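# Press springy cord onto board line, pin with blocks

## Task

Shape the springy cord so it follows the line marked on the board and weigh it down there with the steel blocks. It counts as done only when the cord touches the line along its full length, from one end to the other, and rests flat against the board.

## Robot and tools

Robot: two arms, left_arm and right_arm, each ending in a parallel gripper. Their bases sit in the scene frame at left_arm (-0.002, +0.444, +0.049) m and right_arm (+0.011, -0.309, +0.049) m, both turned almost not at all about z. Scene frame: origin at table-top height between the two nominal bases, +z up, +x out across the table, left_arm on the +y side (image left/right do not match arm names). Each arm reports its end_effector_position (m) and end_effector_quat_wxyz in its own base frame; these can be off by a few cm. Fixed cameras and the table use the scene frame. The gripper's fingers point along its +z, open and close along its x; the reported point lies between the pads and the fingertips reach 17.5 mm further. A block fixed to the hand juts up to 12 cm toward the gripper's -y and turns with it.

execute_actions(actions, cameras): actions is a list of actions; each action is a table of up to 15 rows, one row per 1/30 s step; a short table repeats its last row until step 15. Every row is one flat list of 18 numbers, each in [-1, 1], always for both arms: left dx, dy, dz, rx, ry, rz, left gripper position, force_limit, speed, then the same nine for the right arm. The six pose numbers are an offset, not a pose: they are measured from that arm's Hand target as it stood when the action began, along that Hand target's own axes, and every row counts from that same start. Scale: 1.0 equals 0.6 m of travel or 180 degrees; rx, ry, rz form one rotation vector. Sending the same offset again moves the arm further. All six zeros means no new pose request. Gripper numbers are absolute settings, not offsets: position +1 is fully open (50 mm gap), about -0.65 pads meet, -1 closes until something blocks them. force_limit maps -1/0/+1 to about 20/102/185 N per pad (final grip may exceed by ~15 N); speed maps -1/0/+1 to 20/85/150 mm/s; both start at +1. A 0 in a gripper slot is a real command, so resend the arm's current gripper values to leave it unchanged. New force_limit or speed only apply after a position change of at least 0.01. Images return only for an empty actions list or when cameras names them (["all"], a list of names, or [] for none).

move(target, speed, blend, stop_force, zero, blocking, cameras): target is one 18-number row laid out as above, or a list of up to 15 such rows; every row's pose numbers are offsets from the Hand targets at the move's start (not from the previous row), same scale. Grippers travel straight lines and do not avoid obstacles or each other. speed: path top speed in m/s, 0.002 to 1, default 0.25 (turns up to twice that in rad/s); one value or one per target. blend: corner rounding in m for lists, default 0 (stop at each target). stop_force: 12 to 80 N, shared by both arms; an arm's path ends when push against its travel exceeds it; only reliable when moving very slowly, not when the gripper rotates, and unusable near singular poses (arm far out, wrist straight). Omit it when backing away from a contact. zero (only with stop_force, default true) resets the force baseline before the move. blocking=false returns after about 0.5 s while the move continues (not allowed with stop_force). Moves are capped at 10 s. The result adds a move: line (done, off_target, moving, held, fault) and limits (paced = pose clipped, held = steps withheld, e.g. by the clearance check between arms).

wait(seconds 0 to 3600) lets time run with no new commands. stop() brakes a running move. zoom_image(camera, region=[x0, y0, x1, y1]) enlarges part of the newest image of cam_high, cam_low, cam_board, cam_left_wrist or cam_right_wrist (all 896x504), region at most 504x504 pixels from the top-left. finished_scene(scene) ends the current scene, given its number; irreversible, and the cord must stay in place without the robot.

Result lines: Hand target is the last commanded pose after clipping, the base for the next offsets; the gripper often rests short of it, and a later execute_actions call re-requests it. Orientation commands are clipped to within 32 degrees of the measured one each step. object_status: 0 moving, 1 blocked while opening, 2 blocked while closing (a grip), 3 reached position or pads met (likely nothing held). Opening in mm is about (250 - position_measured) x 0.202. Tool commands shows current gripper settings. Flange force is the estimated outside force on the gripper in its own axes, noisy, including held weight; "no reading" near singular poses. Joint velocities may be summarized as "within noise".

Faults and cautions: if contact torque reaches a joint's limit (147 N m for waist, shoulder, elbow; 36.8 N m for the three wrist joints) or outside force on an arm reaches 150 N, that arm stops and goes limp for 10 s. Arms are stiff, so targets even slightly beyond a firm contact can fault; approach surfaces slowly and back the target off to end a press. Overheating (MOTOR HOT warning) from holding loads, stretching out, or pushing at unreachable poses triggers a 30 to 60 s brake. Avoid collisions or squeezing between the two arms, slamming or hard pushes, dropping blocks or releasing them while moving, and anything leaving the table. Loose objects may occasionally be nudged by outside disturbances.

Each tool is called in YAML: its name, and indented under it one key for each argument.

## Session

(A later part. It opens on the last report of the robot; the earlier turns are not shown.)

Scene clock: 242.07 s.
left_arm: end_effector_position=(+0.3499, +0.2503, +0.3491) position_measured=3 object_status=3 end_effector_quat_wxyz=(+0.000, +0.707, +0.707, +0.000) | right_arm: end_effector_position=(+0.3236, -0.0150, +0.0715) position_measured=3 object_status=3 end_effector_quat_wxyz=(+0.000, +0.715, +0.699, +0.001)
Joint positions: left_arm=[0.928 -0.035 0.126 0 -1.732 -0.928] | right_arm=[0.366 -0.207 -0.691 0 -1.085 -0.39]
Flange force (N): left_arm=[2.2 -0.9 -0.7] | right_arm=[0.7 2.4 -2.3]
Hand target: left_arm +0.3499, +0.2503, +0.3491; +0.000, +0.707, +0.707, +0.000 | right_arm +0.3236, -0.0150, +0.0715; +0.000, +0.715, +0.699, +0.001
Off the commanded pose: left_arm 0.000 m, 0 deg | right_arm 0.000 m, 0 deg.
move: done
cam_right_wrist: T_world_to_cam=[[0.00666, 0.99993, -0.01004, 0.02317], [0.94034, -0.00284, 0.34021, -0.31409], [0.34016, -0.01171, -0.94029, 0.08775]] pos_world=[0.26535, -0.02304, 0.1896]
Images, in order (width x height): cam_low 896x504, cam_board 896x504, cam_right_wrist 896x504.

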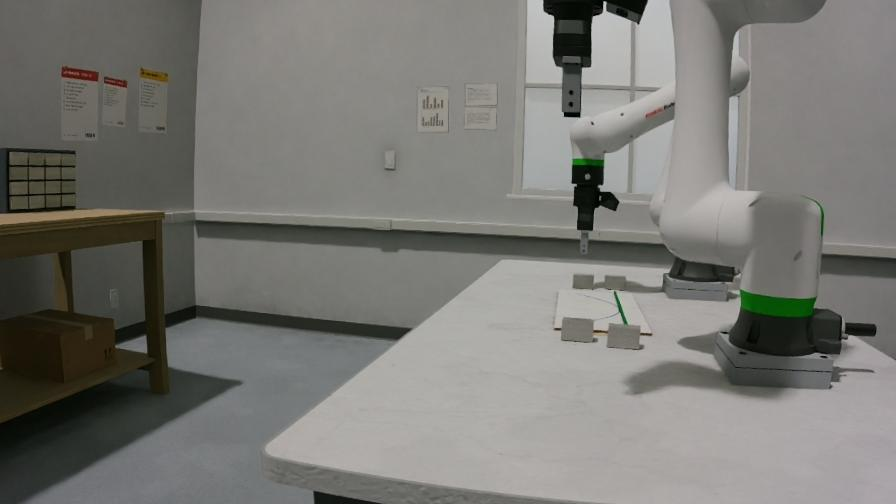

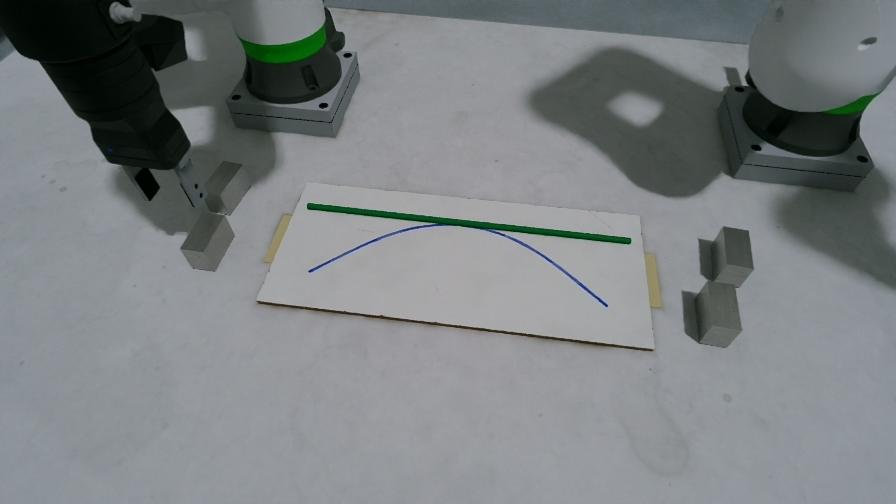

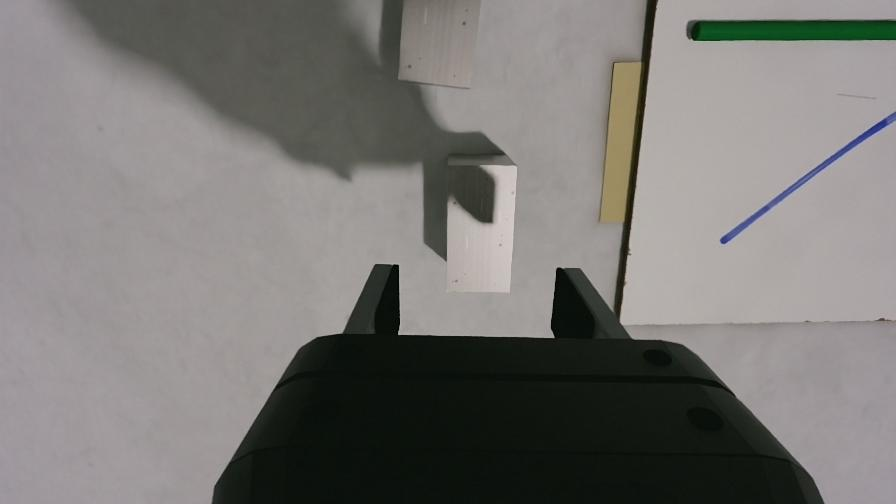

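move:
  target: [0,0,0,0,0,0,1,1,1,0.0067,-0.006,0.156,0,0,0,1,1,1]
  speed: 0.1

move:
  target: [0,0,0,0,0,0,1,1,1,0,0,0,0,0,0,-1,-0.6,-0.5]

move:
  target:
    - [0,0,0,0,0,0,1,1,1,0,0,-0.0867,0,0,0,-1,-0.6,-0.5]
    - [0,0,0,0,0,0,1,1,1,0.4355,-0.0752,-0.0867,0,0,-0.143,-1,-0.6,-0.5]
  speed: 0.2
  blend: 0.01
  cameras: ["cam_right_wrist","cam_board"]

Scene clock: 258.80 s.
left_arm: end_effector_position=(+0.3499, +0.2503, +0.3491) position_measured=3 object_status=3 end_effector_quat_wxyz=(+0.000, +0.707, +0.707, +0.000) | right_arm: end_effector_position=(+0.3202, -0.0108, -0.0221) position_measured=3 object_status=3 end_effector_quat_wxyz=(+0.000, +0.715, +0.699, +0.001)
Joint positions: left_arm=[0.928 -0.035 0.126 0 -1.732 -0.928] | right_arm=[0.384 -0.033 -0.813 0 -0.789 -0.407]
Flange force (N): left_arm=[2.5 -0.4 -1.0] | right_arm=[0.5 2.5 -1.7]
Hand target: left_arm +0.3499, +0.2503, +0.3491; +0.000, +0.707, +0.707, +0.000 | right_arm +0.3202, -0.0109, -0.0221; +0.000, +0.715, +0.699, +0.001
Off the commanded pose: left_arm 0.000 m, 0 deg | right_arm 0.000 m, 0 deg.
move: done

Scene clock: 259.40 s.
left_arm: end_effector_position=(+0.3499, +0.2503, +0.3491) position_measured=3 object_status=3 end_effector_quat_wxyz=(+0.000, +0.707, +0.707, +0.000) | right_arm: end_effector_position=(+0.3202, -0.0108, -0.0221) position_measured=103 object_status=2 end_effector_quat_wxyz=(+0.000, +0.715, +0.699, +0.001)
Joint positions: left_arm=[0.928 -0.035 0.126 0 -1.732 -0.928] | right_arm=[0.384 -0.033 -0.813 0 -0.789 -0.407]
Flange force (N): left_arm=[2.7 -0.5 -0.7] | right_arm=[0.7 2.5 0.2]
Hand target: left_arm +0.3499, +0.2503, +0.3491; +0.000, +0.707, +0.707, +0.000 | right_arm +0.3202, -0.0109, -0.0221; +0.000, +0.715, +0.699, +0.001
Off the commanded pose: left_arm 0.000 m, 0 deg | right_arm 0.000 m, 0 deg.
move: done

Scene clock: 261.47 s.
left_arm: end_effector_position=(+0.3499, +0.2503, +0.3491) position_measured=3 object_status=3 end_effector_quat_wxyz=(+0.000, +0.707, +0.707, +0.000) | right_arm: end_effector_position=(+0.2812, +0.2514, +0.0300) position_measured=103 object_status=2 end_effector_quat_wxyz=(+0.000, +0.542, +0.840, +0.001)
Joint positions: left_arm=[0.928 -0.035 0.126 0 -1.732 -0.928] | right_arm=[1.082 0.01 -0.612 0.001 -0.947 -0.657]
Flange force (N): left_arm=[2.3 -0.8 -1.0] | right_arm=[1.0 2.1 2.7]
Hand target: left_arm +0.3499, +0.2503, +0.3491; +0.000, +0.707, +0.707, +0.000 | right_arm +0.2812, +0.2514, +0.0300; +0.000, +0.542, +0.841, +0.001
Off the commanded pose: left_arm 0.000 m, 0 deg | right_arm 0.000 m, 0 deg.
move: done
cam_right_wrist: T_world_to_cam=[[-0.4281, 0.90367, -0.01068, -0.0969], [0.84816, 0.40582, 0.3405, -0.33619], [0.31203, 0.13671, -0.94019, 0.03687]] pos_world=[0.23215, 0.21895, 0.1481]
Images, in order (width x height): cam_board 896x504, cam_right_wrist 896x504.

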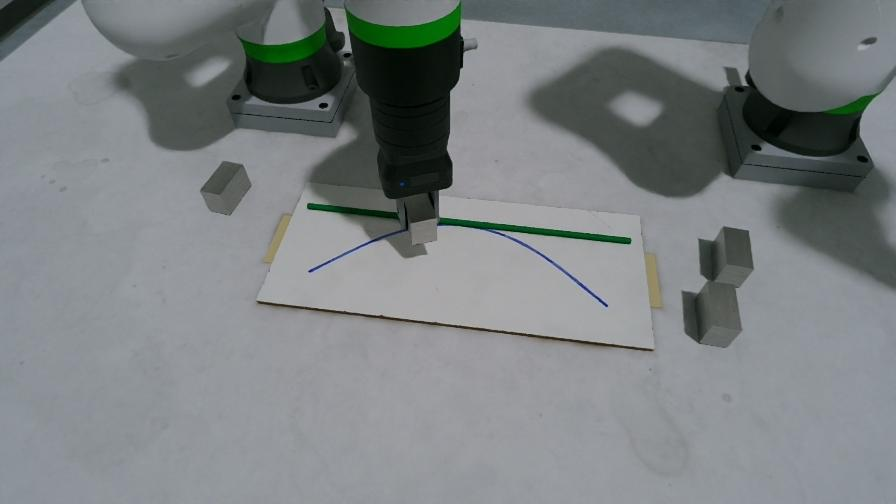

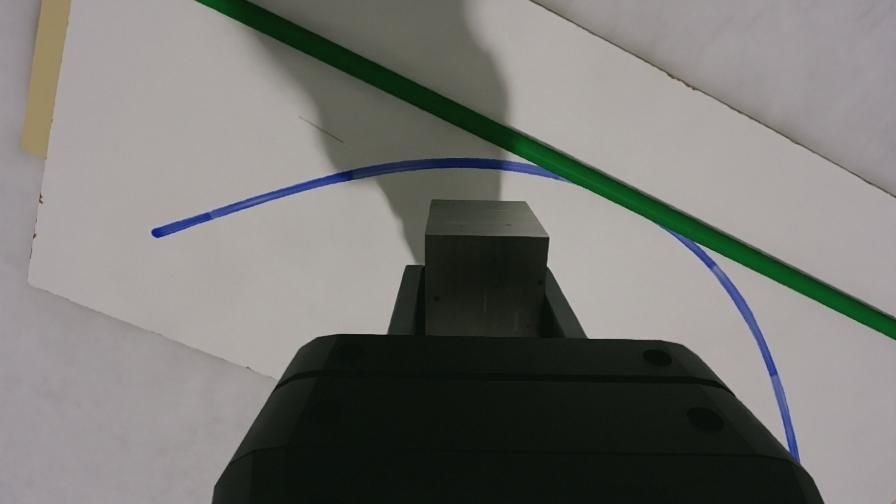

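move:
  target: [0,0,0,0,0,0,1,1,1,0,-0.0042,0.0633,0,0,0,-1,-0.6,-0.5]
  speed: 0.12

move:
  target: [0,0,0,0,0,0,1,1,1,0,0,0.025,0,0,0,-1,-0.6,-0.5]
  speed: 0.01
  stop_force: 12
  cameras: ["cam_right_wrist","cam_board"]

Scene clock: 273.47 s.
left_arm: end_effector_position=(+0.3499, +0.2503, +0.3491) position_measured=3 object_status=3 end_effector_quat_wxyz=(+0.000, +0.707, +0.707, +0.000) | right_arm: end_effector_position=(+0.2789, +0.2504, -0.0080) position_measured=103 object_status=2 end_effector_quat_wxyz=(+0.000, +0.542, +0.840, +0.001)
Joint positions: left_arm=[0.928 -0.035 0.126 0 -1.732 -0.928] | right_arm=[1.087 0.076 -0.656 0.001 -0.838 -0.662]
Flange force (N): left_arm=[2.0 -0.5 -0.6] | right_arm=[1.5 2.5 3.5]
Hand target: left_arm +0.3499, +0.2503, +0.3491; +0.000, +0.707, +0.707, +0.000 | right_arm +0.2789, +0.2504, -0.0079; +0.000, +0.542, +0.841, +0.001
Off the commanded pose: left_arm 0.000 m, 0 deg | right_arm 0.000 m, 0 deg.
move: done

Scene clock: 274.87 s.
left_arm: end_effector_position=(+0.3499, +0.2503, +0.3491) position_measured=3 object_status=3 end_effector_quat_wxyz=(+0.000, +0.707, +0.707, +0.000) | right_arm: end_effector_position=(+0.2790, +0.2504, -0.0161) position_measured=103 object_status=2 end_effector_quat_wxyz=(+0.000, +0.542, +0.841, +0.001)
Joint positions: left_arm=[0.928 -0.035 0.126 0 -1.732 -0.928] | right_arm=[1.087 0.093 -0.663 0.001 -0.814 -0.662]
Flange force (N): left_arm=[2.7 0.6 -1.5] | right_arm=[2.0 -16.0 -42.2]
Hand target: left_arm +0.3499, +0.2503, +0.3491; +0.000, +0.707, +0.707, +0.000 | right_arm +0.2789, +0.2504, -0.0162; +0.000, +0.542, +0.841, +0.001 (not the last commanded pose)
Off the commanded pose: left_arm 0.000 m, 0 deg | right_arm 0.007 m, 0 deg.
move: contact (right_arm)
cam_right_wrist: T_world_to_cam=[[-0.42835, 0.90355, -0.01083, -0.09733], [0.84806, 0.40613, 0.34038, -0.31821], [0.31194, 0.13662, -0.94023, -0.0057]] pos_world=[0.22995, 0.21795, 0.1019]
Images, in order (width x height): cam_board 896x504, cam_right_wrist 896x504.

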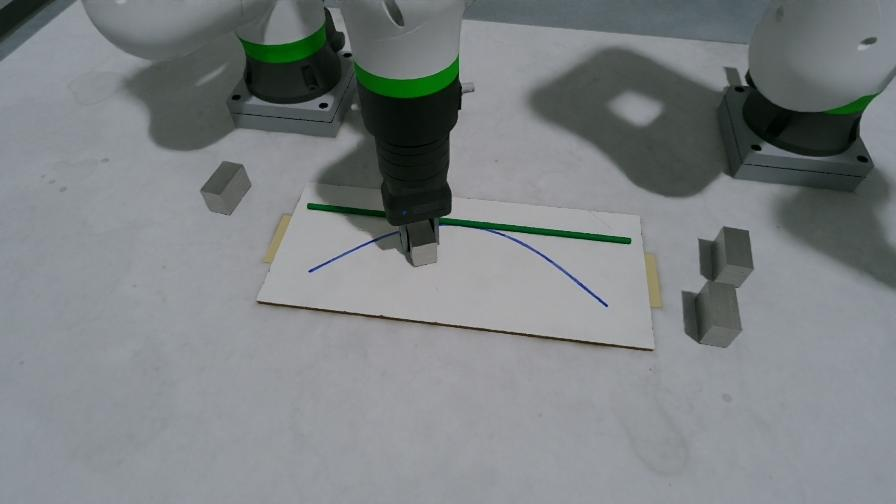

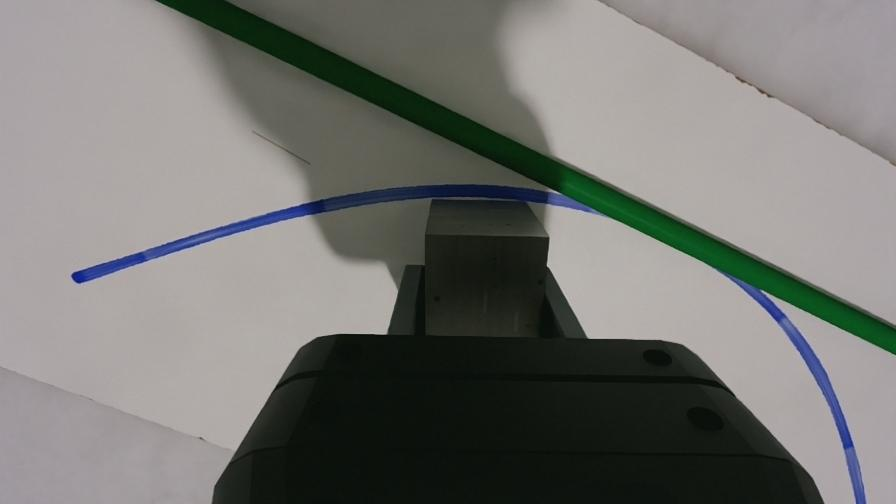

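move:
  target: [0,0,0,0,0,0,1,1,1,0,0,0,0,0,0,0.95,1,-0.5]

move:
  target:
    - [0,0,0,0,0,0,1,1,1,0,0,-0.127,0,0,0,1,1,1]
    - [0,0,0,0,0,0,1,1,1,0.497,0.3277,-0.127,0,0,0.1444,1,1,1]
  speed: 0.25
  blend: 0.01
  cameras: ["cam_right_wrist","cam_board"]

Scene clock: 282.17 s.
left_arm: end_effector_position=(+0.3499, +0.2503, +0.3491) position_measured=3 object_status=3 end_effector_quat_wxyz=(+0.000, +0.707, +0.707, +0.000) | right_arm: end_effector_position=(+0.2789, +0.2504, -0.0162) position_measured=10 object_status=3 end_effector_quat_wxyz=(+0.000, +0.542, +0.841, +0.001)
Joint positions: left_arm=[0.928 -0.035 0.126 0 -1.732 -0.928] | right_arm=[1.087 0.093 -0.663 0.001 -0.814 -0.662]
Flange force (N): left_arm=[2.0 -0.5 -0.4] | right_arm=[1.2 2.2 -1.9]
Hand target: left_arm +0.3499, +0.2503, +0.3491; +0.000, +0.707, +0.707, +0.000 | right_arm +0.2789, +0.2504, -0.0162; +0.000, +0.542, +0.841, +0.001
Off the commanded pose: left_arm 0.000 m, 0 deg | right_arm 0.000 m, 0 deg.
move: done

Scene clock: 284.30 s.
left_arm: end_effector_position=(+0.3499, +0.2503, +0.3491) position_measured=3 object_status=3 end_effector_quat_wxyz=(+0.000, +0.707, +0.707, +0.000) | right_arm: end_effector_position=(+0.3168, +0.4943, +0.0605) position_measured=3 object_status=3 end_effector_quat_wxyz=(+0.000, +0.667, +0.745, +0.003)
Joint positions: left_arm=[0.928 -0.035 0.126 0 -1.732 -0.928] | right_arm=[1.225 0.453 0.023 0.002 -1.135 -1.114]
Flange force (N): left_arm=[2.1 -0.5 -0.8] | right_arm=[2.4 1.2 -2.7]
Hand target: left_arm +0.3499, +0.2503, +0.3491; +0.000, +0.707, +0.707, +0.000 | right_arm +0.3168, +0.4943, +0.0605; +0.000, +0.667, +0.745, +0.003 (not the last commanded pose)
Off the commanded pose: left_arm 0.000 m, 0 deg | right_arm 0.110 m, 8 deg.
move: held (right_arm; a check stopped the path); path passed 1 of 2 targets; limits=held
pose unreachable (right arm): on one or more control steps of this call, first in action 0 (counted from 0), this arm could not follow its commanded pose, so it was not sent that pose on those steps. It may still have moved: this result reports where it is.
cause: moving toward the commanded pose would bring a part of the arm too close to another arm (a part of this arm just beyond joint 4 (forearm roll) and a part of the left arm just beyond its joint 2 (shoulder), at the place that arm is still heading or pushing toward).
cam_right_wrist: T_world_to_cam=[[-0.12812, 0.99174, -0.00598, -0.43966], [0.93121, 0.12237, 0.34334, -0.36173], [0.34123, 0.03842, -0.93919, 0.06042]] pos_world=[0.2599, 0.47797, 0.17831]
Images, in order (width x height): cam_board 896x504, cam_right_wrist 896x504.

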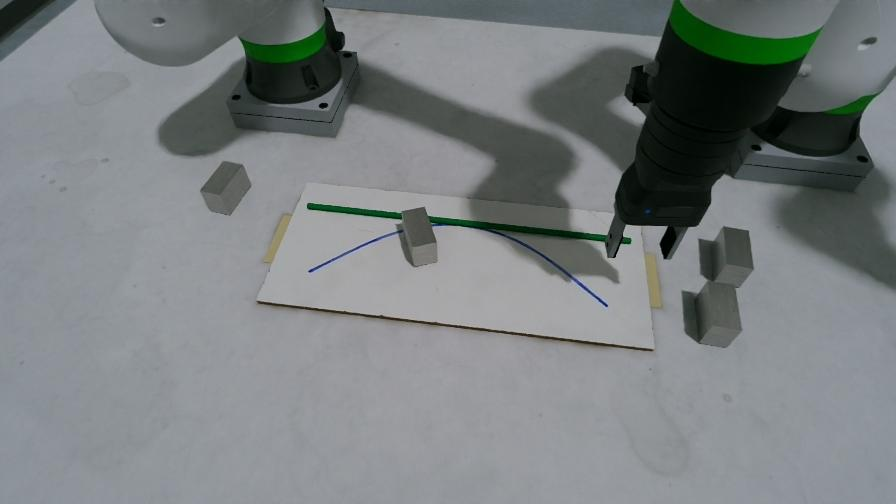

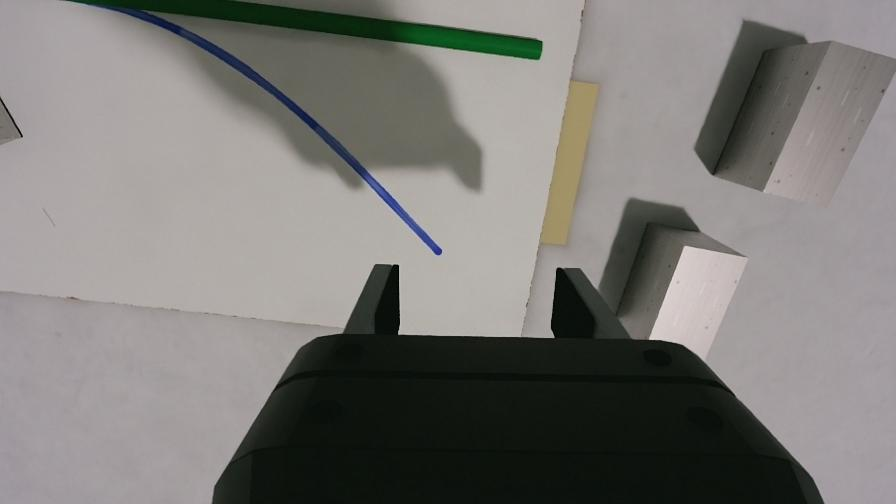

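move:
  target: [0,0,0,0,0,0,1,1,1,-0.855,-0.247,0,0,0,0.074,1,1,1]
  speed: 0.3

move:
  target: [-0.655,-0.0275,0.482,0,0,0,1,1,1,0,0,0,0,0,0,1,1,1]
  speed: 0.3
  cameras: ["cam_left_wrist","cam_right_wrist","cam_board"]

Scene clock: 298.13 s.
left_arm: end_effector_position=(+0.3499, +0.2503, +0.3491) position_measured=3 object_status=3 end_effector_quat_wxyz=(+0.000, +0.707, +0.707, +0.000) | right_arm: end_effector_position=(+0.2267, -0.0320, +0.0573) position_measured=3 object_status=3 end_effector_quat_wxyz=(-0.001, +0.749, +0.663, +0.003)
Joint positions: left_arm=[0.928 -0.035 0.126 0 -1.732 -0.928] | right_arm=[0.459 -0.537 -0.931 -0.003 -1.171 -0.578]
Flange force (N): left_arm=[2.0 -0.4 -0.5] | right_arm=[1.2 1.8 -2.7]
Hand target: left_arm +0.3499, +0.2503, +0.3491; +0.000, +0.707, +0.707, +0.000 | right_arm +0.2267, -0.0320, +0.0573; -0.001, +0.749, +0.663, +0.003
Off the commanded pose: left_arm 0.000 m, 0 deg | right_arm 0.000 m, 0 deg.
move: done

Scene clock: 300.33 s.
left_arm: end_effector_position=(+0.3336, -0.1429, +0.0602) position_measured=3 object_status=3 end_effector_quat_wxyz=(+0.000, +0.707, +0.707, +0.000) | right_arm: end_effector_position=(+0.2267, -0.0320, +0.0573) position_measured=3 object_status=3 end_effector_quat_wxyz=(-0.001, +0.749, +0.663, +0.003)
Joint positions: left_arm=[-0.038 -0.076 -0.611 0.001 -1.036 0.038] | right_arm=[0.459 -0.537 -0.931 -0.003 -1.171 -0.578]
Flange force (N): left_arm=[3.7 0.9 0.4] | right_arm=[0.5 2.3 -2.5]
Hand target: left_arm +0.3336, -0.1429, +0.0602; +0.000, +0.707, +0.707, +0.000 | right_arm +0.2267, -0.0320, +0.0573; -0.001, +0.749, +0.663, +0.003
Off the commanded pose: left_arm 0.000 m, 0 deg | right_arm 0.000 m, 0 deg.
move: done
cam_left_wrist: T_world_to_cam=[[0.00709, 0.99975, 0.02107, 0.14557], [0.93735, -0.01398, 0.3481, -0.32128], [0.34831, 0.01728, -0.93722, 0.07183]] pos_world=[0.2751, -0.15127, 0.17609]
cam_right_wrist: T_world_to_cam=[[0.10383, 0.99458, -0.00499, 0.01819], [0.93474, -0.09586, 0.34215, -0.21992], [0.33982, -0.04019, -0.93963, 0.10628]] pos_world=[0.16756, -0.0349, 0.1752]
Images, in order (width x height): cam_board 896x504, cam_left_wrist 896x504, cam_right_wrist 896x504.

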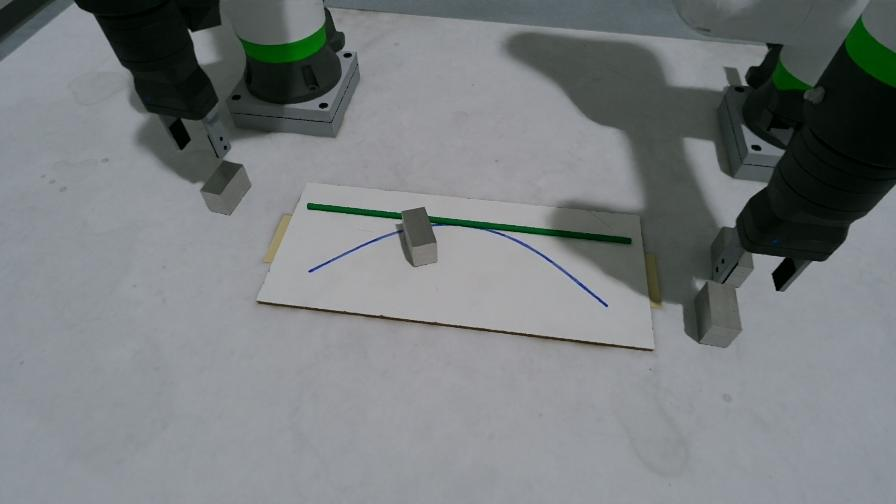

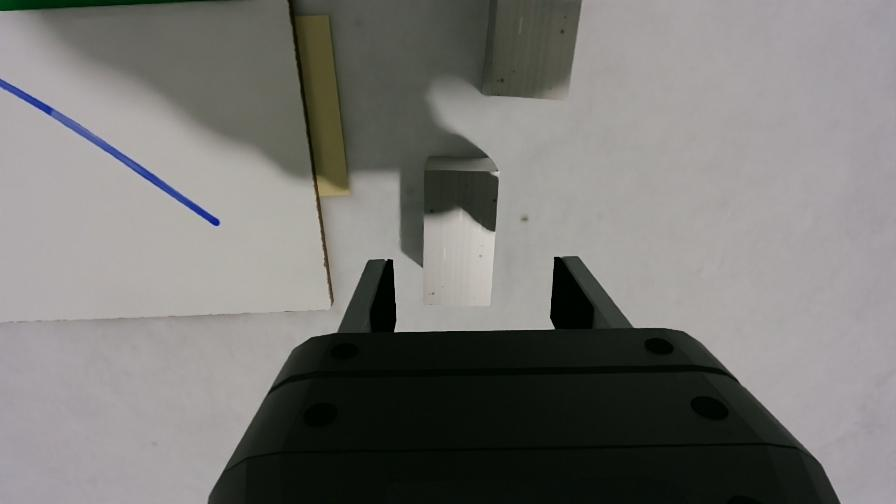

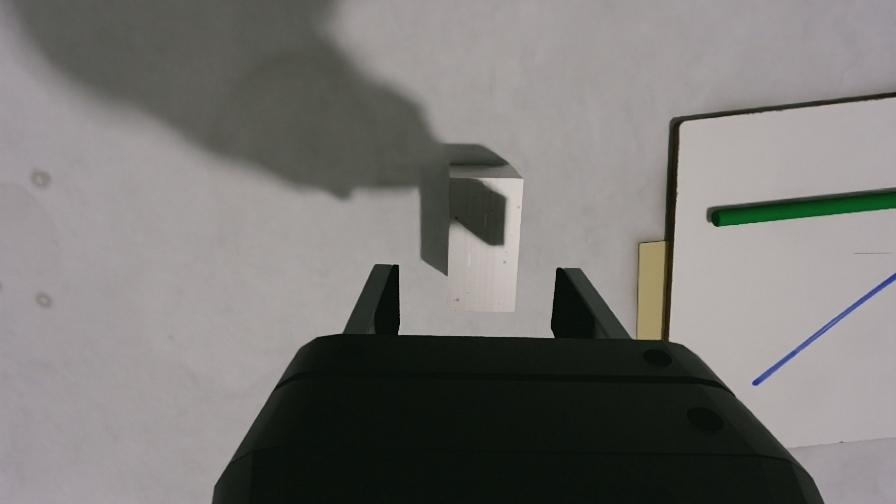

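move:
  target: [-0.0058,0.0042,0.137,0,0,0,1,1,1,0.0087,0,0.132,0,0,0,1,1,1]
  speed: 0.1

move:
  target: [0,0,0,0,0,0,-1,-0.6,-0.5,0,0,0,0,0,0,-1,-0.6,-0.5]

move:
  target:
    - [0,0,-0.0867,0,0,0,-1,-0.6,-0.5,0,0,-0.0867,0,0,0,-1,-0.6,-0.5]
    - [-0.415,-0.0867,-0.0867,0,0,0.1206,-1,-0.6,-0.5,0,0,-0.0867,0,0,0,-1,-0.6,-0.5]
  speed: 0.2
  blend: 0.01
  cameras: ["cam_left_wrist","cam_right_wrist","cam_board"]

Scene clock: 315.93 s.
left_arm: end_effector_position=(+0.3361, -0.1464, -0.0220) position_measured=3 object_status=3 end_effector_quat_wxyz=(+0.000, +0.707, +0.707, +0.000) | right_arm: end_effector_position=(+0.2276, -0.0264, -0.0219) position_measured=3 object_status=3 end_effector_quat_wxyz=(-0.001, +0.749, +0.663, +0.003)
Joint positions: left_arm=[-0.048 0.087 -0.689 0.001 -0.795 0.047] | right_arm=[0.483 -0.352 -1.051 -0.004 -0.865 -0.602]
Flange force (N): left_arm=[2.2 0.9 0.5] | right_arm=[1.5 1.5 -2.5]
Hand target: left_arm +0.3361, -0.1464, -0.0220; +0.000, +0.707, +0.707, +0.000 | right_arm +0.2276, -0.0264, -0.0218; -0.001, +0.749, +0.663, +0.003
Off the commanded pose: left_arm 0.000 m, 0 deg | right_arm 0.000 m, 0 deg.
move: done

Scene clock: 316.53 s.
left_arm: end_effector_position=(+0.3361, -0.1464, -0.0220) position_measured=102 object_status=2 end_effector_quat_wxyz=(+0.000, +0.707, +0.707, +0.000) | right_arm: end_effector_position=(+0.2276, -0.0264, -0.0218) position_measured=103 object_status=0 end_effector_quat_wxyz=(-0.001, +0.749, +0.663, +0.003)
Joint positions: left_arm=[-0.048 0.087 -0.689 0.001 -0.795 0.048] | right_arm=[0.483 -0.352 -1.051 -0.004 -0.865 -0.601]
Flange force (N): left_arm=[1.6 0.6 2.4] | right_arm=[1.0 2.5 0.9]
Hand target: left_arm +0.3361, -0.1464, -0.0220; +0.000, +0.707, +0.707, +0.000 | right_arm +0.2276, -0.0264, -0.0218; -0.001, +0.749, +0.663, +0.003
Off the commanded pose: left_arm 0.000 m, 0 deg | right_arm 0.000 m, 0 deg.
move: done

Scene clock: 318.53 s.
left_arm: end_effector_position=(+0.2842, -0.3954, +0.0302) position_measured=102 object_status=2 end_effector_quat_wxyz=(+0.000, +0.828, +0.561, +0.000) | right_arm: end_effector_position=(+0.2274, -0.0267, +0.0302) position_measured=103 object_status=2 end_effector_quat_wxyz=(-0.001, +0.749, +0.663, +0.003)
Joint positions: left_arm=[-0.677 0.27 -0.31 0.001 -0.991 0.298] | right_arm=[0.482 -0.488 -0.977 -0.003 -1.075 -0.602]
Flange force (N): left_arm=[2.3 0.3 4.8] | right_arm=[0.8 2.2 2.9]
Hand target: left_arm +0.2841, -0.3954, +0.0302; +0.000, +0.828, +0.561, +0.000 | right_arm +0.2274, -0.0267, +0.0302; -0.001, +0.749, +0.663, +0.003
Off the commanded pose: left_arm 0.000 m, 0 deg | right_arm 0.000 m, 0 deg.
move: done
cam_left_wrist: T_world_to_cam=[[0.37641, 0.92621, 0.0212, 0.26495], [0.8656, -0.35975, 0.3483, -0.38442], [0.33022, -0.11276, -0.93714, 0.01901]] pos_world=[0.22675, -0.38155, 0.14609]
cam_right_wrist: T_world_to_cam=[[0.10383, 0.99458, -0.00499, 0.0127], [0.93474, -0.09586, 0.34215, -0.21089], [0.33982, -0.04019, -0.93963, 0.08076]] pos_world=[0.16836, -0.0296, 0.1481]
Images, in order (width x height): cam_board 896x504, cam_left_wrist 896x504, cam_right_wrist 896x504.

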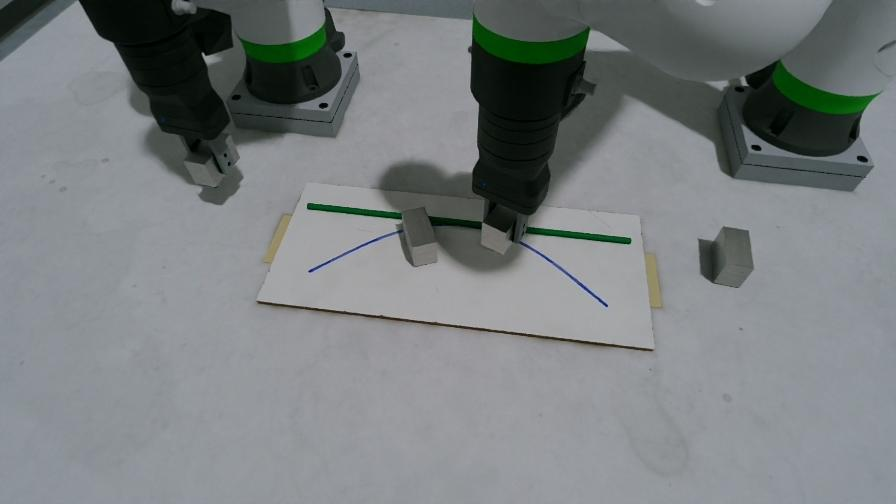

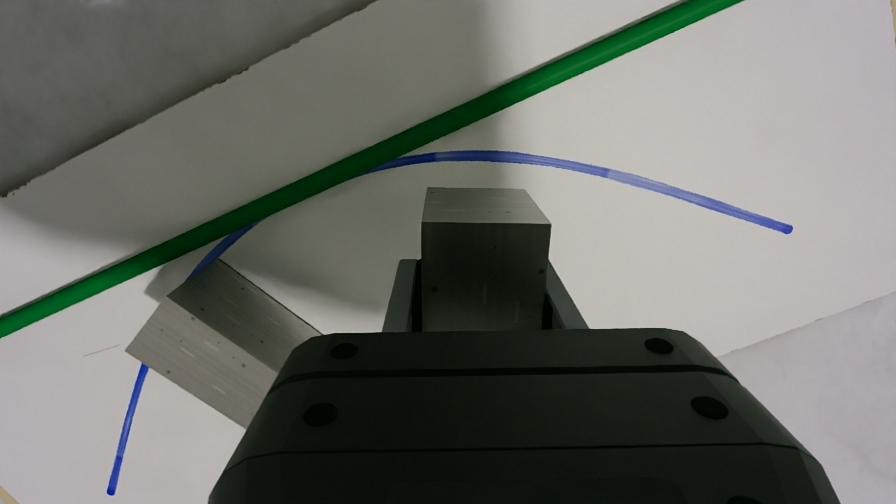

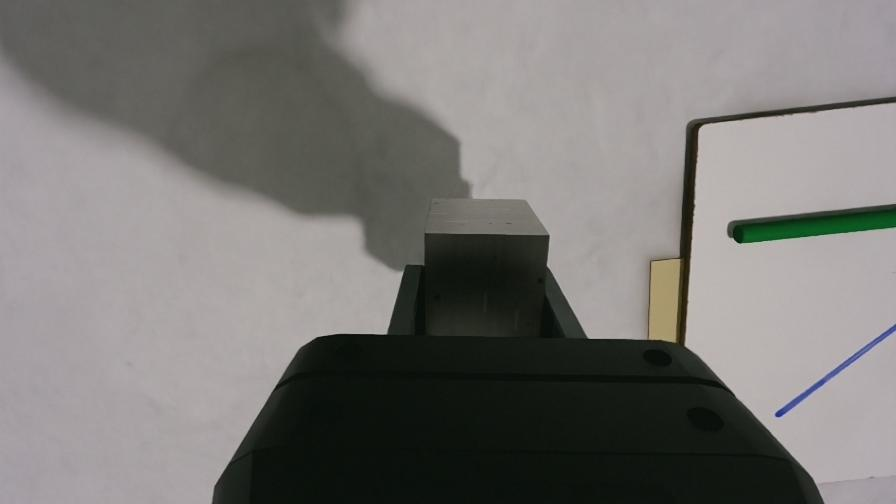

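move:
  target: [0,0.0013,0.0633,0,0,0,-1,-0.6,-0.5,0,0,0,0,0,-0.539,-1,-0.6,-0.5]
  speed: 0.2

move:
  target: [0,0,0.025,0,0,0,-1,-0.6,-0.5,0,0,0,0,0,0,-1,-0.6,-0.5]
  speed: 0.01
  stop_force: 12
  cameras: ["cam_left_wrist"]

Scene clock: 343.90 s.
left_arm: end_effector_position=(+0.2849, -0.3957, -0.0078) position_measured=102 object_status=2 end_effector_quat_wxyz=(+0.000, +0.828, +0.561, +0.000) | right_arm: end_effector_position=(+0.2274, -0.0267, +0.0302) position_measured=103 object_status=2 end_effector_quat_wxyz=(+0.002, -0.001, +1.000, +0.003)
Joint positions: left_arm=[-0.677 0.328 -0.34 0.001 -0.902 0.298] | right_arm=[0.482 -0.488 -0.977 -0.003 -1.075 1.092]
Flange force (N): left_arm=[1.0 1.6 6.1] | right_arm=[-2.9 0.1 3.4]
Hand target: left_arm +0.2849, -0.3957, -0.0078; +0.000, +0.828, +0.561, +0.000 | right_arm +0.2274, -0.0267, +0.0302; +0.002, -0.001, +1.000, +0.003
Off the commanded pose: left_arm 0.000 m, 0 deg | right_arm 0.000 m, 0 deg.
move: done

Scene clock: 345.23 s.
left_arm: end_effector_position=(+0.2849, -0.3957, -0.0153) position_measured=102 object_status=2 end_effector_quat_wxyz=(+0.000, +0.828, +0.561, +0.000) | right_arm: end_effector_position=(+0.2274, -0.0267, +0.0302) position_measured=103 object_status=2 end_effector_quat_wxyz=(+0.002, -0.001, +1.000, +0.003)
Joint positions: left_arm=[-0.677 0.341 -0.345 0.001 -0.885 0.298] | right_arm=[0.482 -0.488 -0.977 -0.003 -1.075 1.092]
Flange force (N): left_arm=[11.6 -8.2 -31.8] | right_arm=[-2.1 0.6 2.6]
Hand target: left_arm +0.2849, -0.3957, -0.0153; +0.000, +0.828, +0.561, +0.000 (not the last commanded pose) | right_arm +0.2274, -0.0267, +0.0302; +0.002, -0.001, +1.000, +0.003
Off the commanded pose: left_arm 0.007 m, 0 deg | right_arm 0.000 m, 0 deg.
move: contact (left_arm)
cam_left_wrist: T_world_to_cam=[[0.37642, 0.92621, 0.02116, 0.26593], [0.86563, -0.35976, 0.34822, -0.36929], [0.33014, -0.11276, -0.93717, -0.02388]] pos_world=[0.22745, -0.38185, 0.10059]

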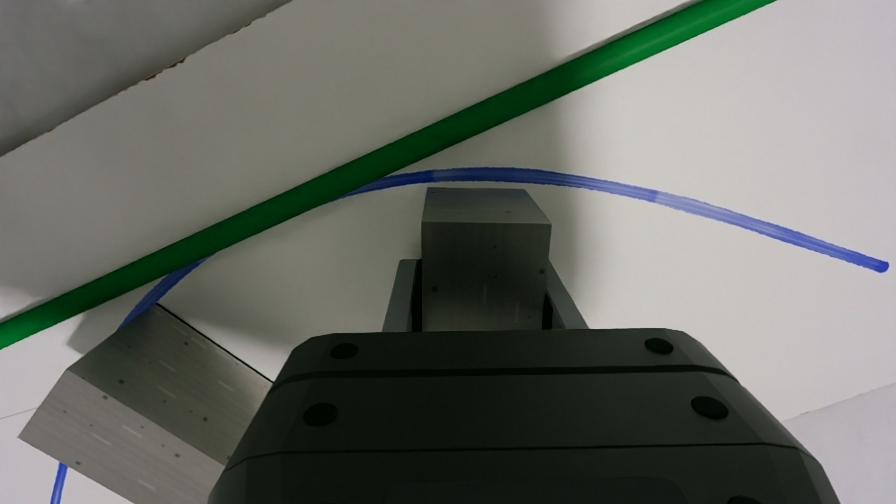

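move:
  target: [0,-0.0018,0,0,0,0,-1,-0.6,-0.5,0,0,0,0,0,0,-1,-0.6,-0.5]
  speed: 0.02

move:
  target: [0,0,0,0,0,0,0.95,1,-0.5,0,0,0,0,0,0,-1,-0.6,-0.5]

move:
  target:
    - [0,0,-0.1255,0,0,0,1,1,1,0,0,0,0,0,0,-1,-0.6,-0.5]
    - [0.4095,-0.235,-0.1255,0,0,0.886,1,1,1,0.0557,0.275,0,0,0,-0.5,-1,-0.6,-0.5]
  speed: 0.3
  cameras: ["cam_left_wrist","cam_right_wrist","cam_board"]

Scene clock: 354.87 s.
left_arm: end_effector_position=(+0.2838, -0.3953, -0.0154) position_measured=102 object_status=2 end_effector_quat_wxyz=(+0.000, +0.828, +0.561, +0.000) | right_arm: end_effector_position=(+0.2274, -0.0267, +0.0302) position_measured=103 object_status=2 end_effector_quat_wxyz=(+0.002, -0.001, +1.000, +0.003)
Joint positions: left_arm=[-0.677 0.339 -0.348 0.001 -0.884 0.298] | right_arm=[0.482 -0.488 -0.977 -0.003 -1.075 1.092]
Flange force (N): left_arm=[5.5 16.4 -13.4] | right_arm=[-2.3 0.7 2.7]
Hand target: left_arm +0.2839, -0.3953, -0.0153; +0.000, +0.828, +0.561, +0.000 | right_arm +0.2274, -0.0267, +0.0302; +0.002, -0.001, +1.000, +0.003
Off the commanded pose: left_arm 0.000 m, 0 deg | right_arm 0.000 m, 0 deg.
move: done

Scene clock: 355.47 s.
left_arm: end_effector_position=(+0.2838, -0.3953, -0.0153) position_measured=10 object_status=0 end_effector_quat_wxyz=(+0.000, +0.828, +0.561, +0.000) | right_arm: end_effector_position=(+0.2274, -0.0267, +0.0302) position_measured=103 object_status=2 end_effector_quat_wxyz=(+0.002, -0.001, +1.000, +0.003)
Joint positions: left_arm=[-0.677 0.339 -0.348 0.001 -0.884 0.298] | right_arm=[0.482 -0.488 -0.977 -0.003 -1.075 1.092]
Flange force (N): left_arm=[0.7 1.6 0.7] | right_arm=[-2.1 0.7 2.7]
Hand target: left_arm +0.2839, -0.3953, -0.0153; +0.000, +0.828, +0.561, +0.000 | right_arm +0.2274, -0.0267, +0.0302; +0.002, -0.001, +1.000, +0.003
Off the commanded pose: left_arm 0.000 m, 0 deg | right_arm 0.000 m, 0 deg.
move: done

Scene clock: 361.10 s.
left_arm: end_effector_position=(+0.2437, -0.1149, +0.0598) position_measured=3 object_status=3 end_effector_quat_wxyz=(+0.000, +0.700, -0.714, +0.000) | right_arm: end_effector_position=(+0.1937, +0.1383, +0.0309) position_measured=103 object_status=2 end_effector_quat_wxyz=(-0.003, +0.708, -0.707, +0.000)
Joint positions: left_arm=[0.064 -0.371 -0.836 0.001 -1.105 -3.226] | right_arm=[1.201 -0.452 -0.959 0.002 -1.058 1.942]
Flange force (N): left_arm=[-3.2 -0.8 0.3] | right_arm=[-2.0 -1.7 3.1]
Hand target: left_arm +0.2437, -0.1149, +0.0598; +0.000, +0.700, -0.714, +0.000 | right_arm +0.1937, +0.1383, +0.0309; -0.003, +0.708, -0.707, +0.000
Off the commanded pose: left_arm 0.000 m, 0 deg | right_arm 0.000 m, 0 deg.
move: done
cam_left_wrist: T_world_to_cam=[[-0.02781, -0.99936, 0.02237, -0.10302], [-0.9369, 0.03386, 0.34797, 0.22573], [-0.3485, -0.01128, -0.93724, 0.2688]] pos_world=[0.3023, -0.10756, 0.17569]
cam_right_wrist: T_world_to_cam=[[0.01863, -0.9997, -0.01602, 0.14471], [-0.94193, -0.02292, 0.33502, 0.18987], [-0.33528, 0.00885, -0.94208, 0.22362]] pos_world=[0.25113, 0.14704, 0.14938]
Images, in order (width x height): cam_board 896x504, cam_left_wrist 896x504, cam_right_wrist 896x504.

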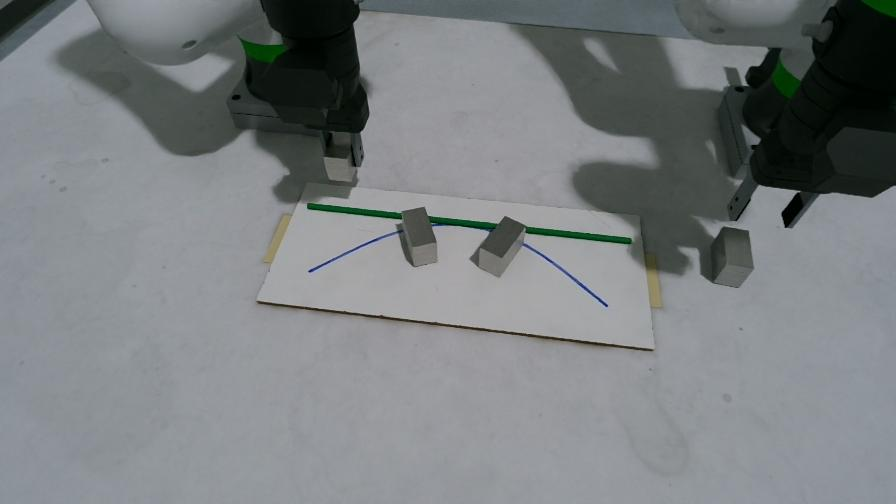

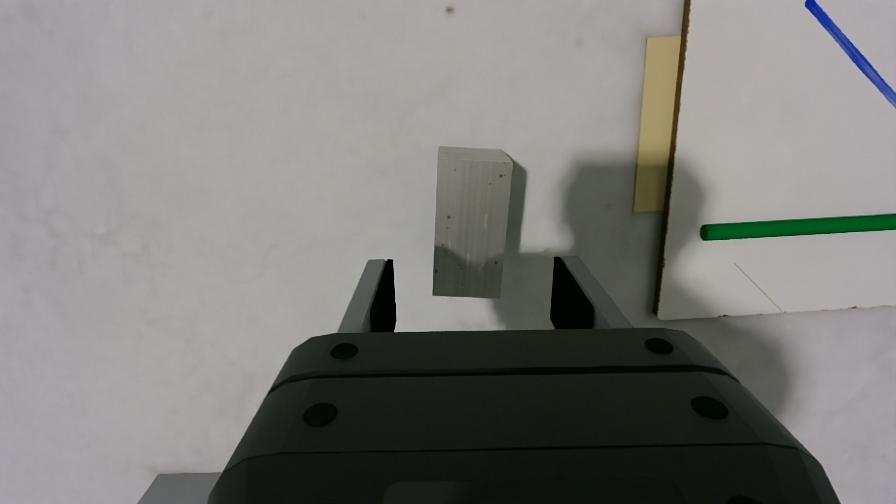

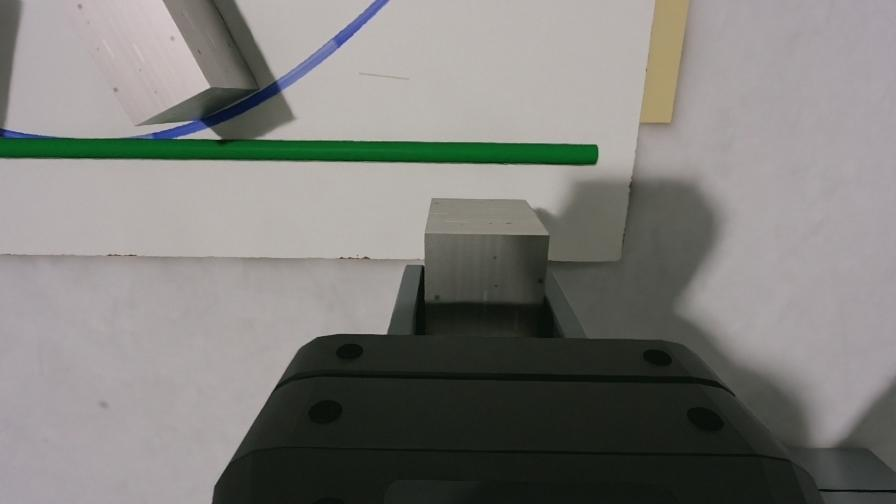

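move:
  target: [0.003,-0.0025,0.136,0,0,0,1,1,1,0,0,0,0,0,0,-1,-0.6,-0.5]
  speed: 0.12

move:
  target: [0,0,0,0,0,0,-1,-0.6,-0.5,0,0,0,0,0,0,-1,-0.6,-0.5]

move:
  target:
    - [0,0,-0.092,0,0,0,-1,-0.6,-0.5,0,0,0,0,0,0,-1,-0.6,-0.5]
    - [0.288,0.077,-0.092,0,0,-0.006,-1,-0.6,-0.5,0,0,0,0,0,0,-1,-0.6,-0.5]
  speed: 0.2
  cameras: ["cam_left_wrist","cam_board"]

Scene clock: 370.60 s.
left_arm: end_effector_position=(+0.2451, -0.1168, -0.0218) position_measured=3 object_status=3 end_effector_quat_wxyz=(+0.000, +0.700, -0.714, +0.000) | right_arm: end_effector_position=(+0.1937, +0.1383, +0.0309) position_measured=103 object_status=2 end_effector_quat_wxyz=(-0.003, +0.708, -0.707, +0.000)
Joint positions: left_arm=[0.056 -0.182 -0.94 0.001 -0.813 -3.218] | right_arm=[1.201 -0.452 -0.959 0.002 -1.058 1.942]
Flange force (N): left_arm=[-3.5 -1.0 0.8] | right_arm=[-1.9 -0.7 2.8]
Hand target: left_arm +0.2451, -0.1168, -0.0218; +0.000, +0.700, -0.714, +0.000 | right_arm +0.1937, +0.1383, +0.0309; -0.003, +0.708, -0.707, +0.000
Off the commanded pose: left_arm 0.000 m, 0 deg | right_arm 0.000 m, 0 deg.
move: done

Scene clock: 371.20 s.
left_arm: end_effector_position=(+0.2451, -0.1168, -0.0218) position_measured=101 object_status=2 end_effector_quat_wxyz=(+0.000, +0.700, -0.714, +0.000) | right_arm: end_effector_position=(+0.1937, +0.1383, +0.0309) position_measured=103 object_status=2 end_effector_quat_wxyz=(-0.003, +0.708, -0.707, +0.000)
Joint positions: left_arm=[0.056 -0.182 -0.94 0.001 -0.813 -3.218] | right_arm=[1.201 -0.452 -0.959 0.002 -1.058 1.942]
Flange force (N): left_arm=[-2.7 -0.9 2.5] | right_arm=[-1.9 -1.3 3.2]
Hand target: left_arm +0.2451, -0.1168, -0.0218; +0.000, +0.700, -0.714, +0.000 | right_arm +0.1937, +0.1383, +0.0309; -0.003, +0.708, -0.707, +0.000
Off the commanded pose: left_arm 0.000 m, 0 deg | right_arm 0.000 m, 0 deg.
move: done

Scene clock: 373.13 s.
left_arm: end_effector_position=(+0.1954, -0.2885, +0.0335) position_measured=101 object_status=2 end_effector_quat_wxyz=(+0.000, +0.707, -0.708, +0.000) | right_arm: end_effector_position=(+0.1937, +0.1383, +0.0309) position_measured=103 object_status=2 end_effector_quat_wxyz=(-0.003, +0.708, -0.707, +0.000)
Joint positions: left_arm=[-0.593 -0.072 -0.681 0.001 -0.961 -2.551] | right_arm=[1.201 -0.452 -0.959 0.002 -1.058 1.942]
Flange force (N): left_arm=[-0.8 -2.8 4.8] | right_arm=[-2.0 -1.9 2.8]
Hand target: left_arm +0.1954, -0.2885, +0.0335; +0.000, +0.707, -0.708, +0.000 | right_arm +0.1937, +0.1383, +0.0309; -0.003, +0.708, -0.707, +0.000
Off the commanded pose: left_arm 0.000 m, 0 deg | right_arm 0.000 m, 0 deg.
move: done
cam_left_wrist: T_world_to_cam=[[-0.00895, -0.99971, 0.02239, -0.28112], [-0.93737, 0.01619, 0.34796, 0.19055], [-0.34822, -0.01787, -0.93724, 0.22342]] pos_world=[0.2539, -0.28012, 0.14939]
Images, in order (width x height): cam_board 896x504, cam_left_wrist 896x504.

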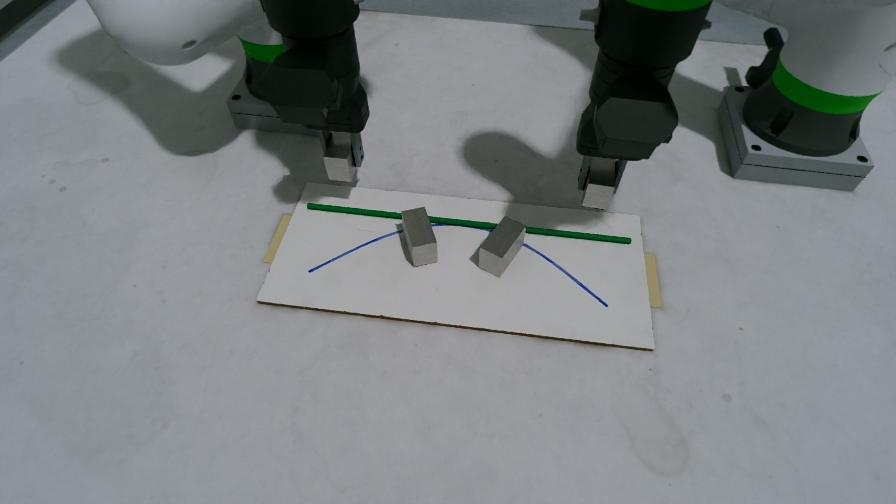

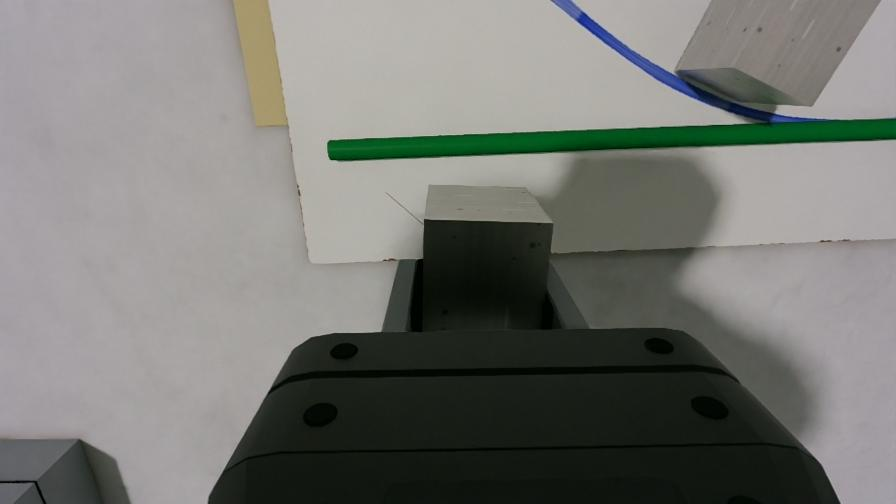

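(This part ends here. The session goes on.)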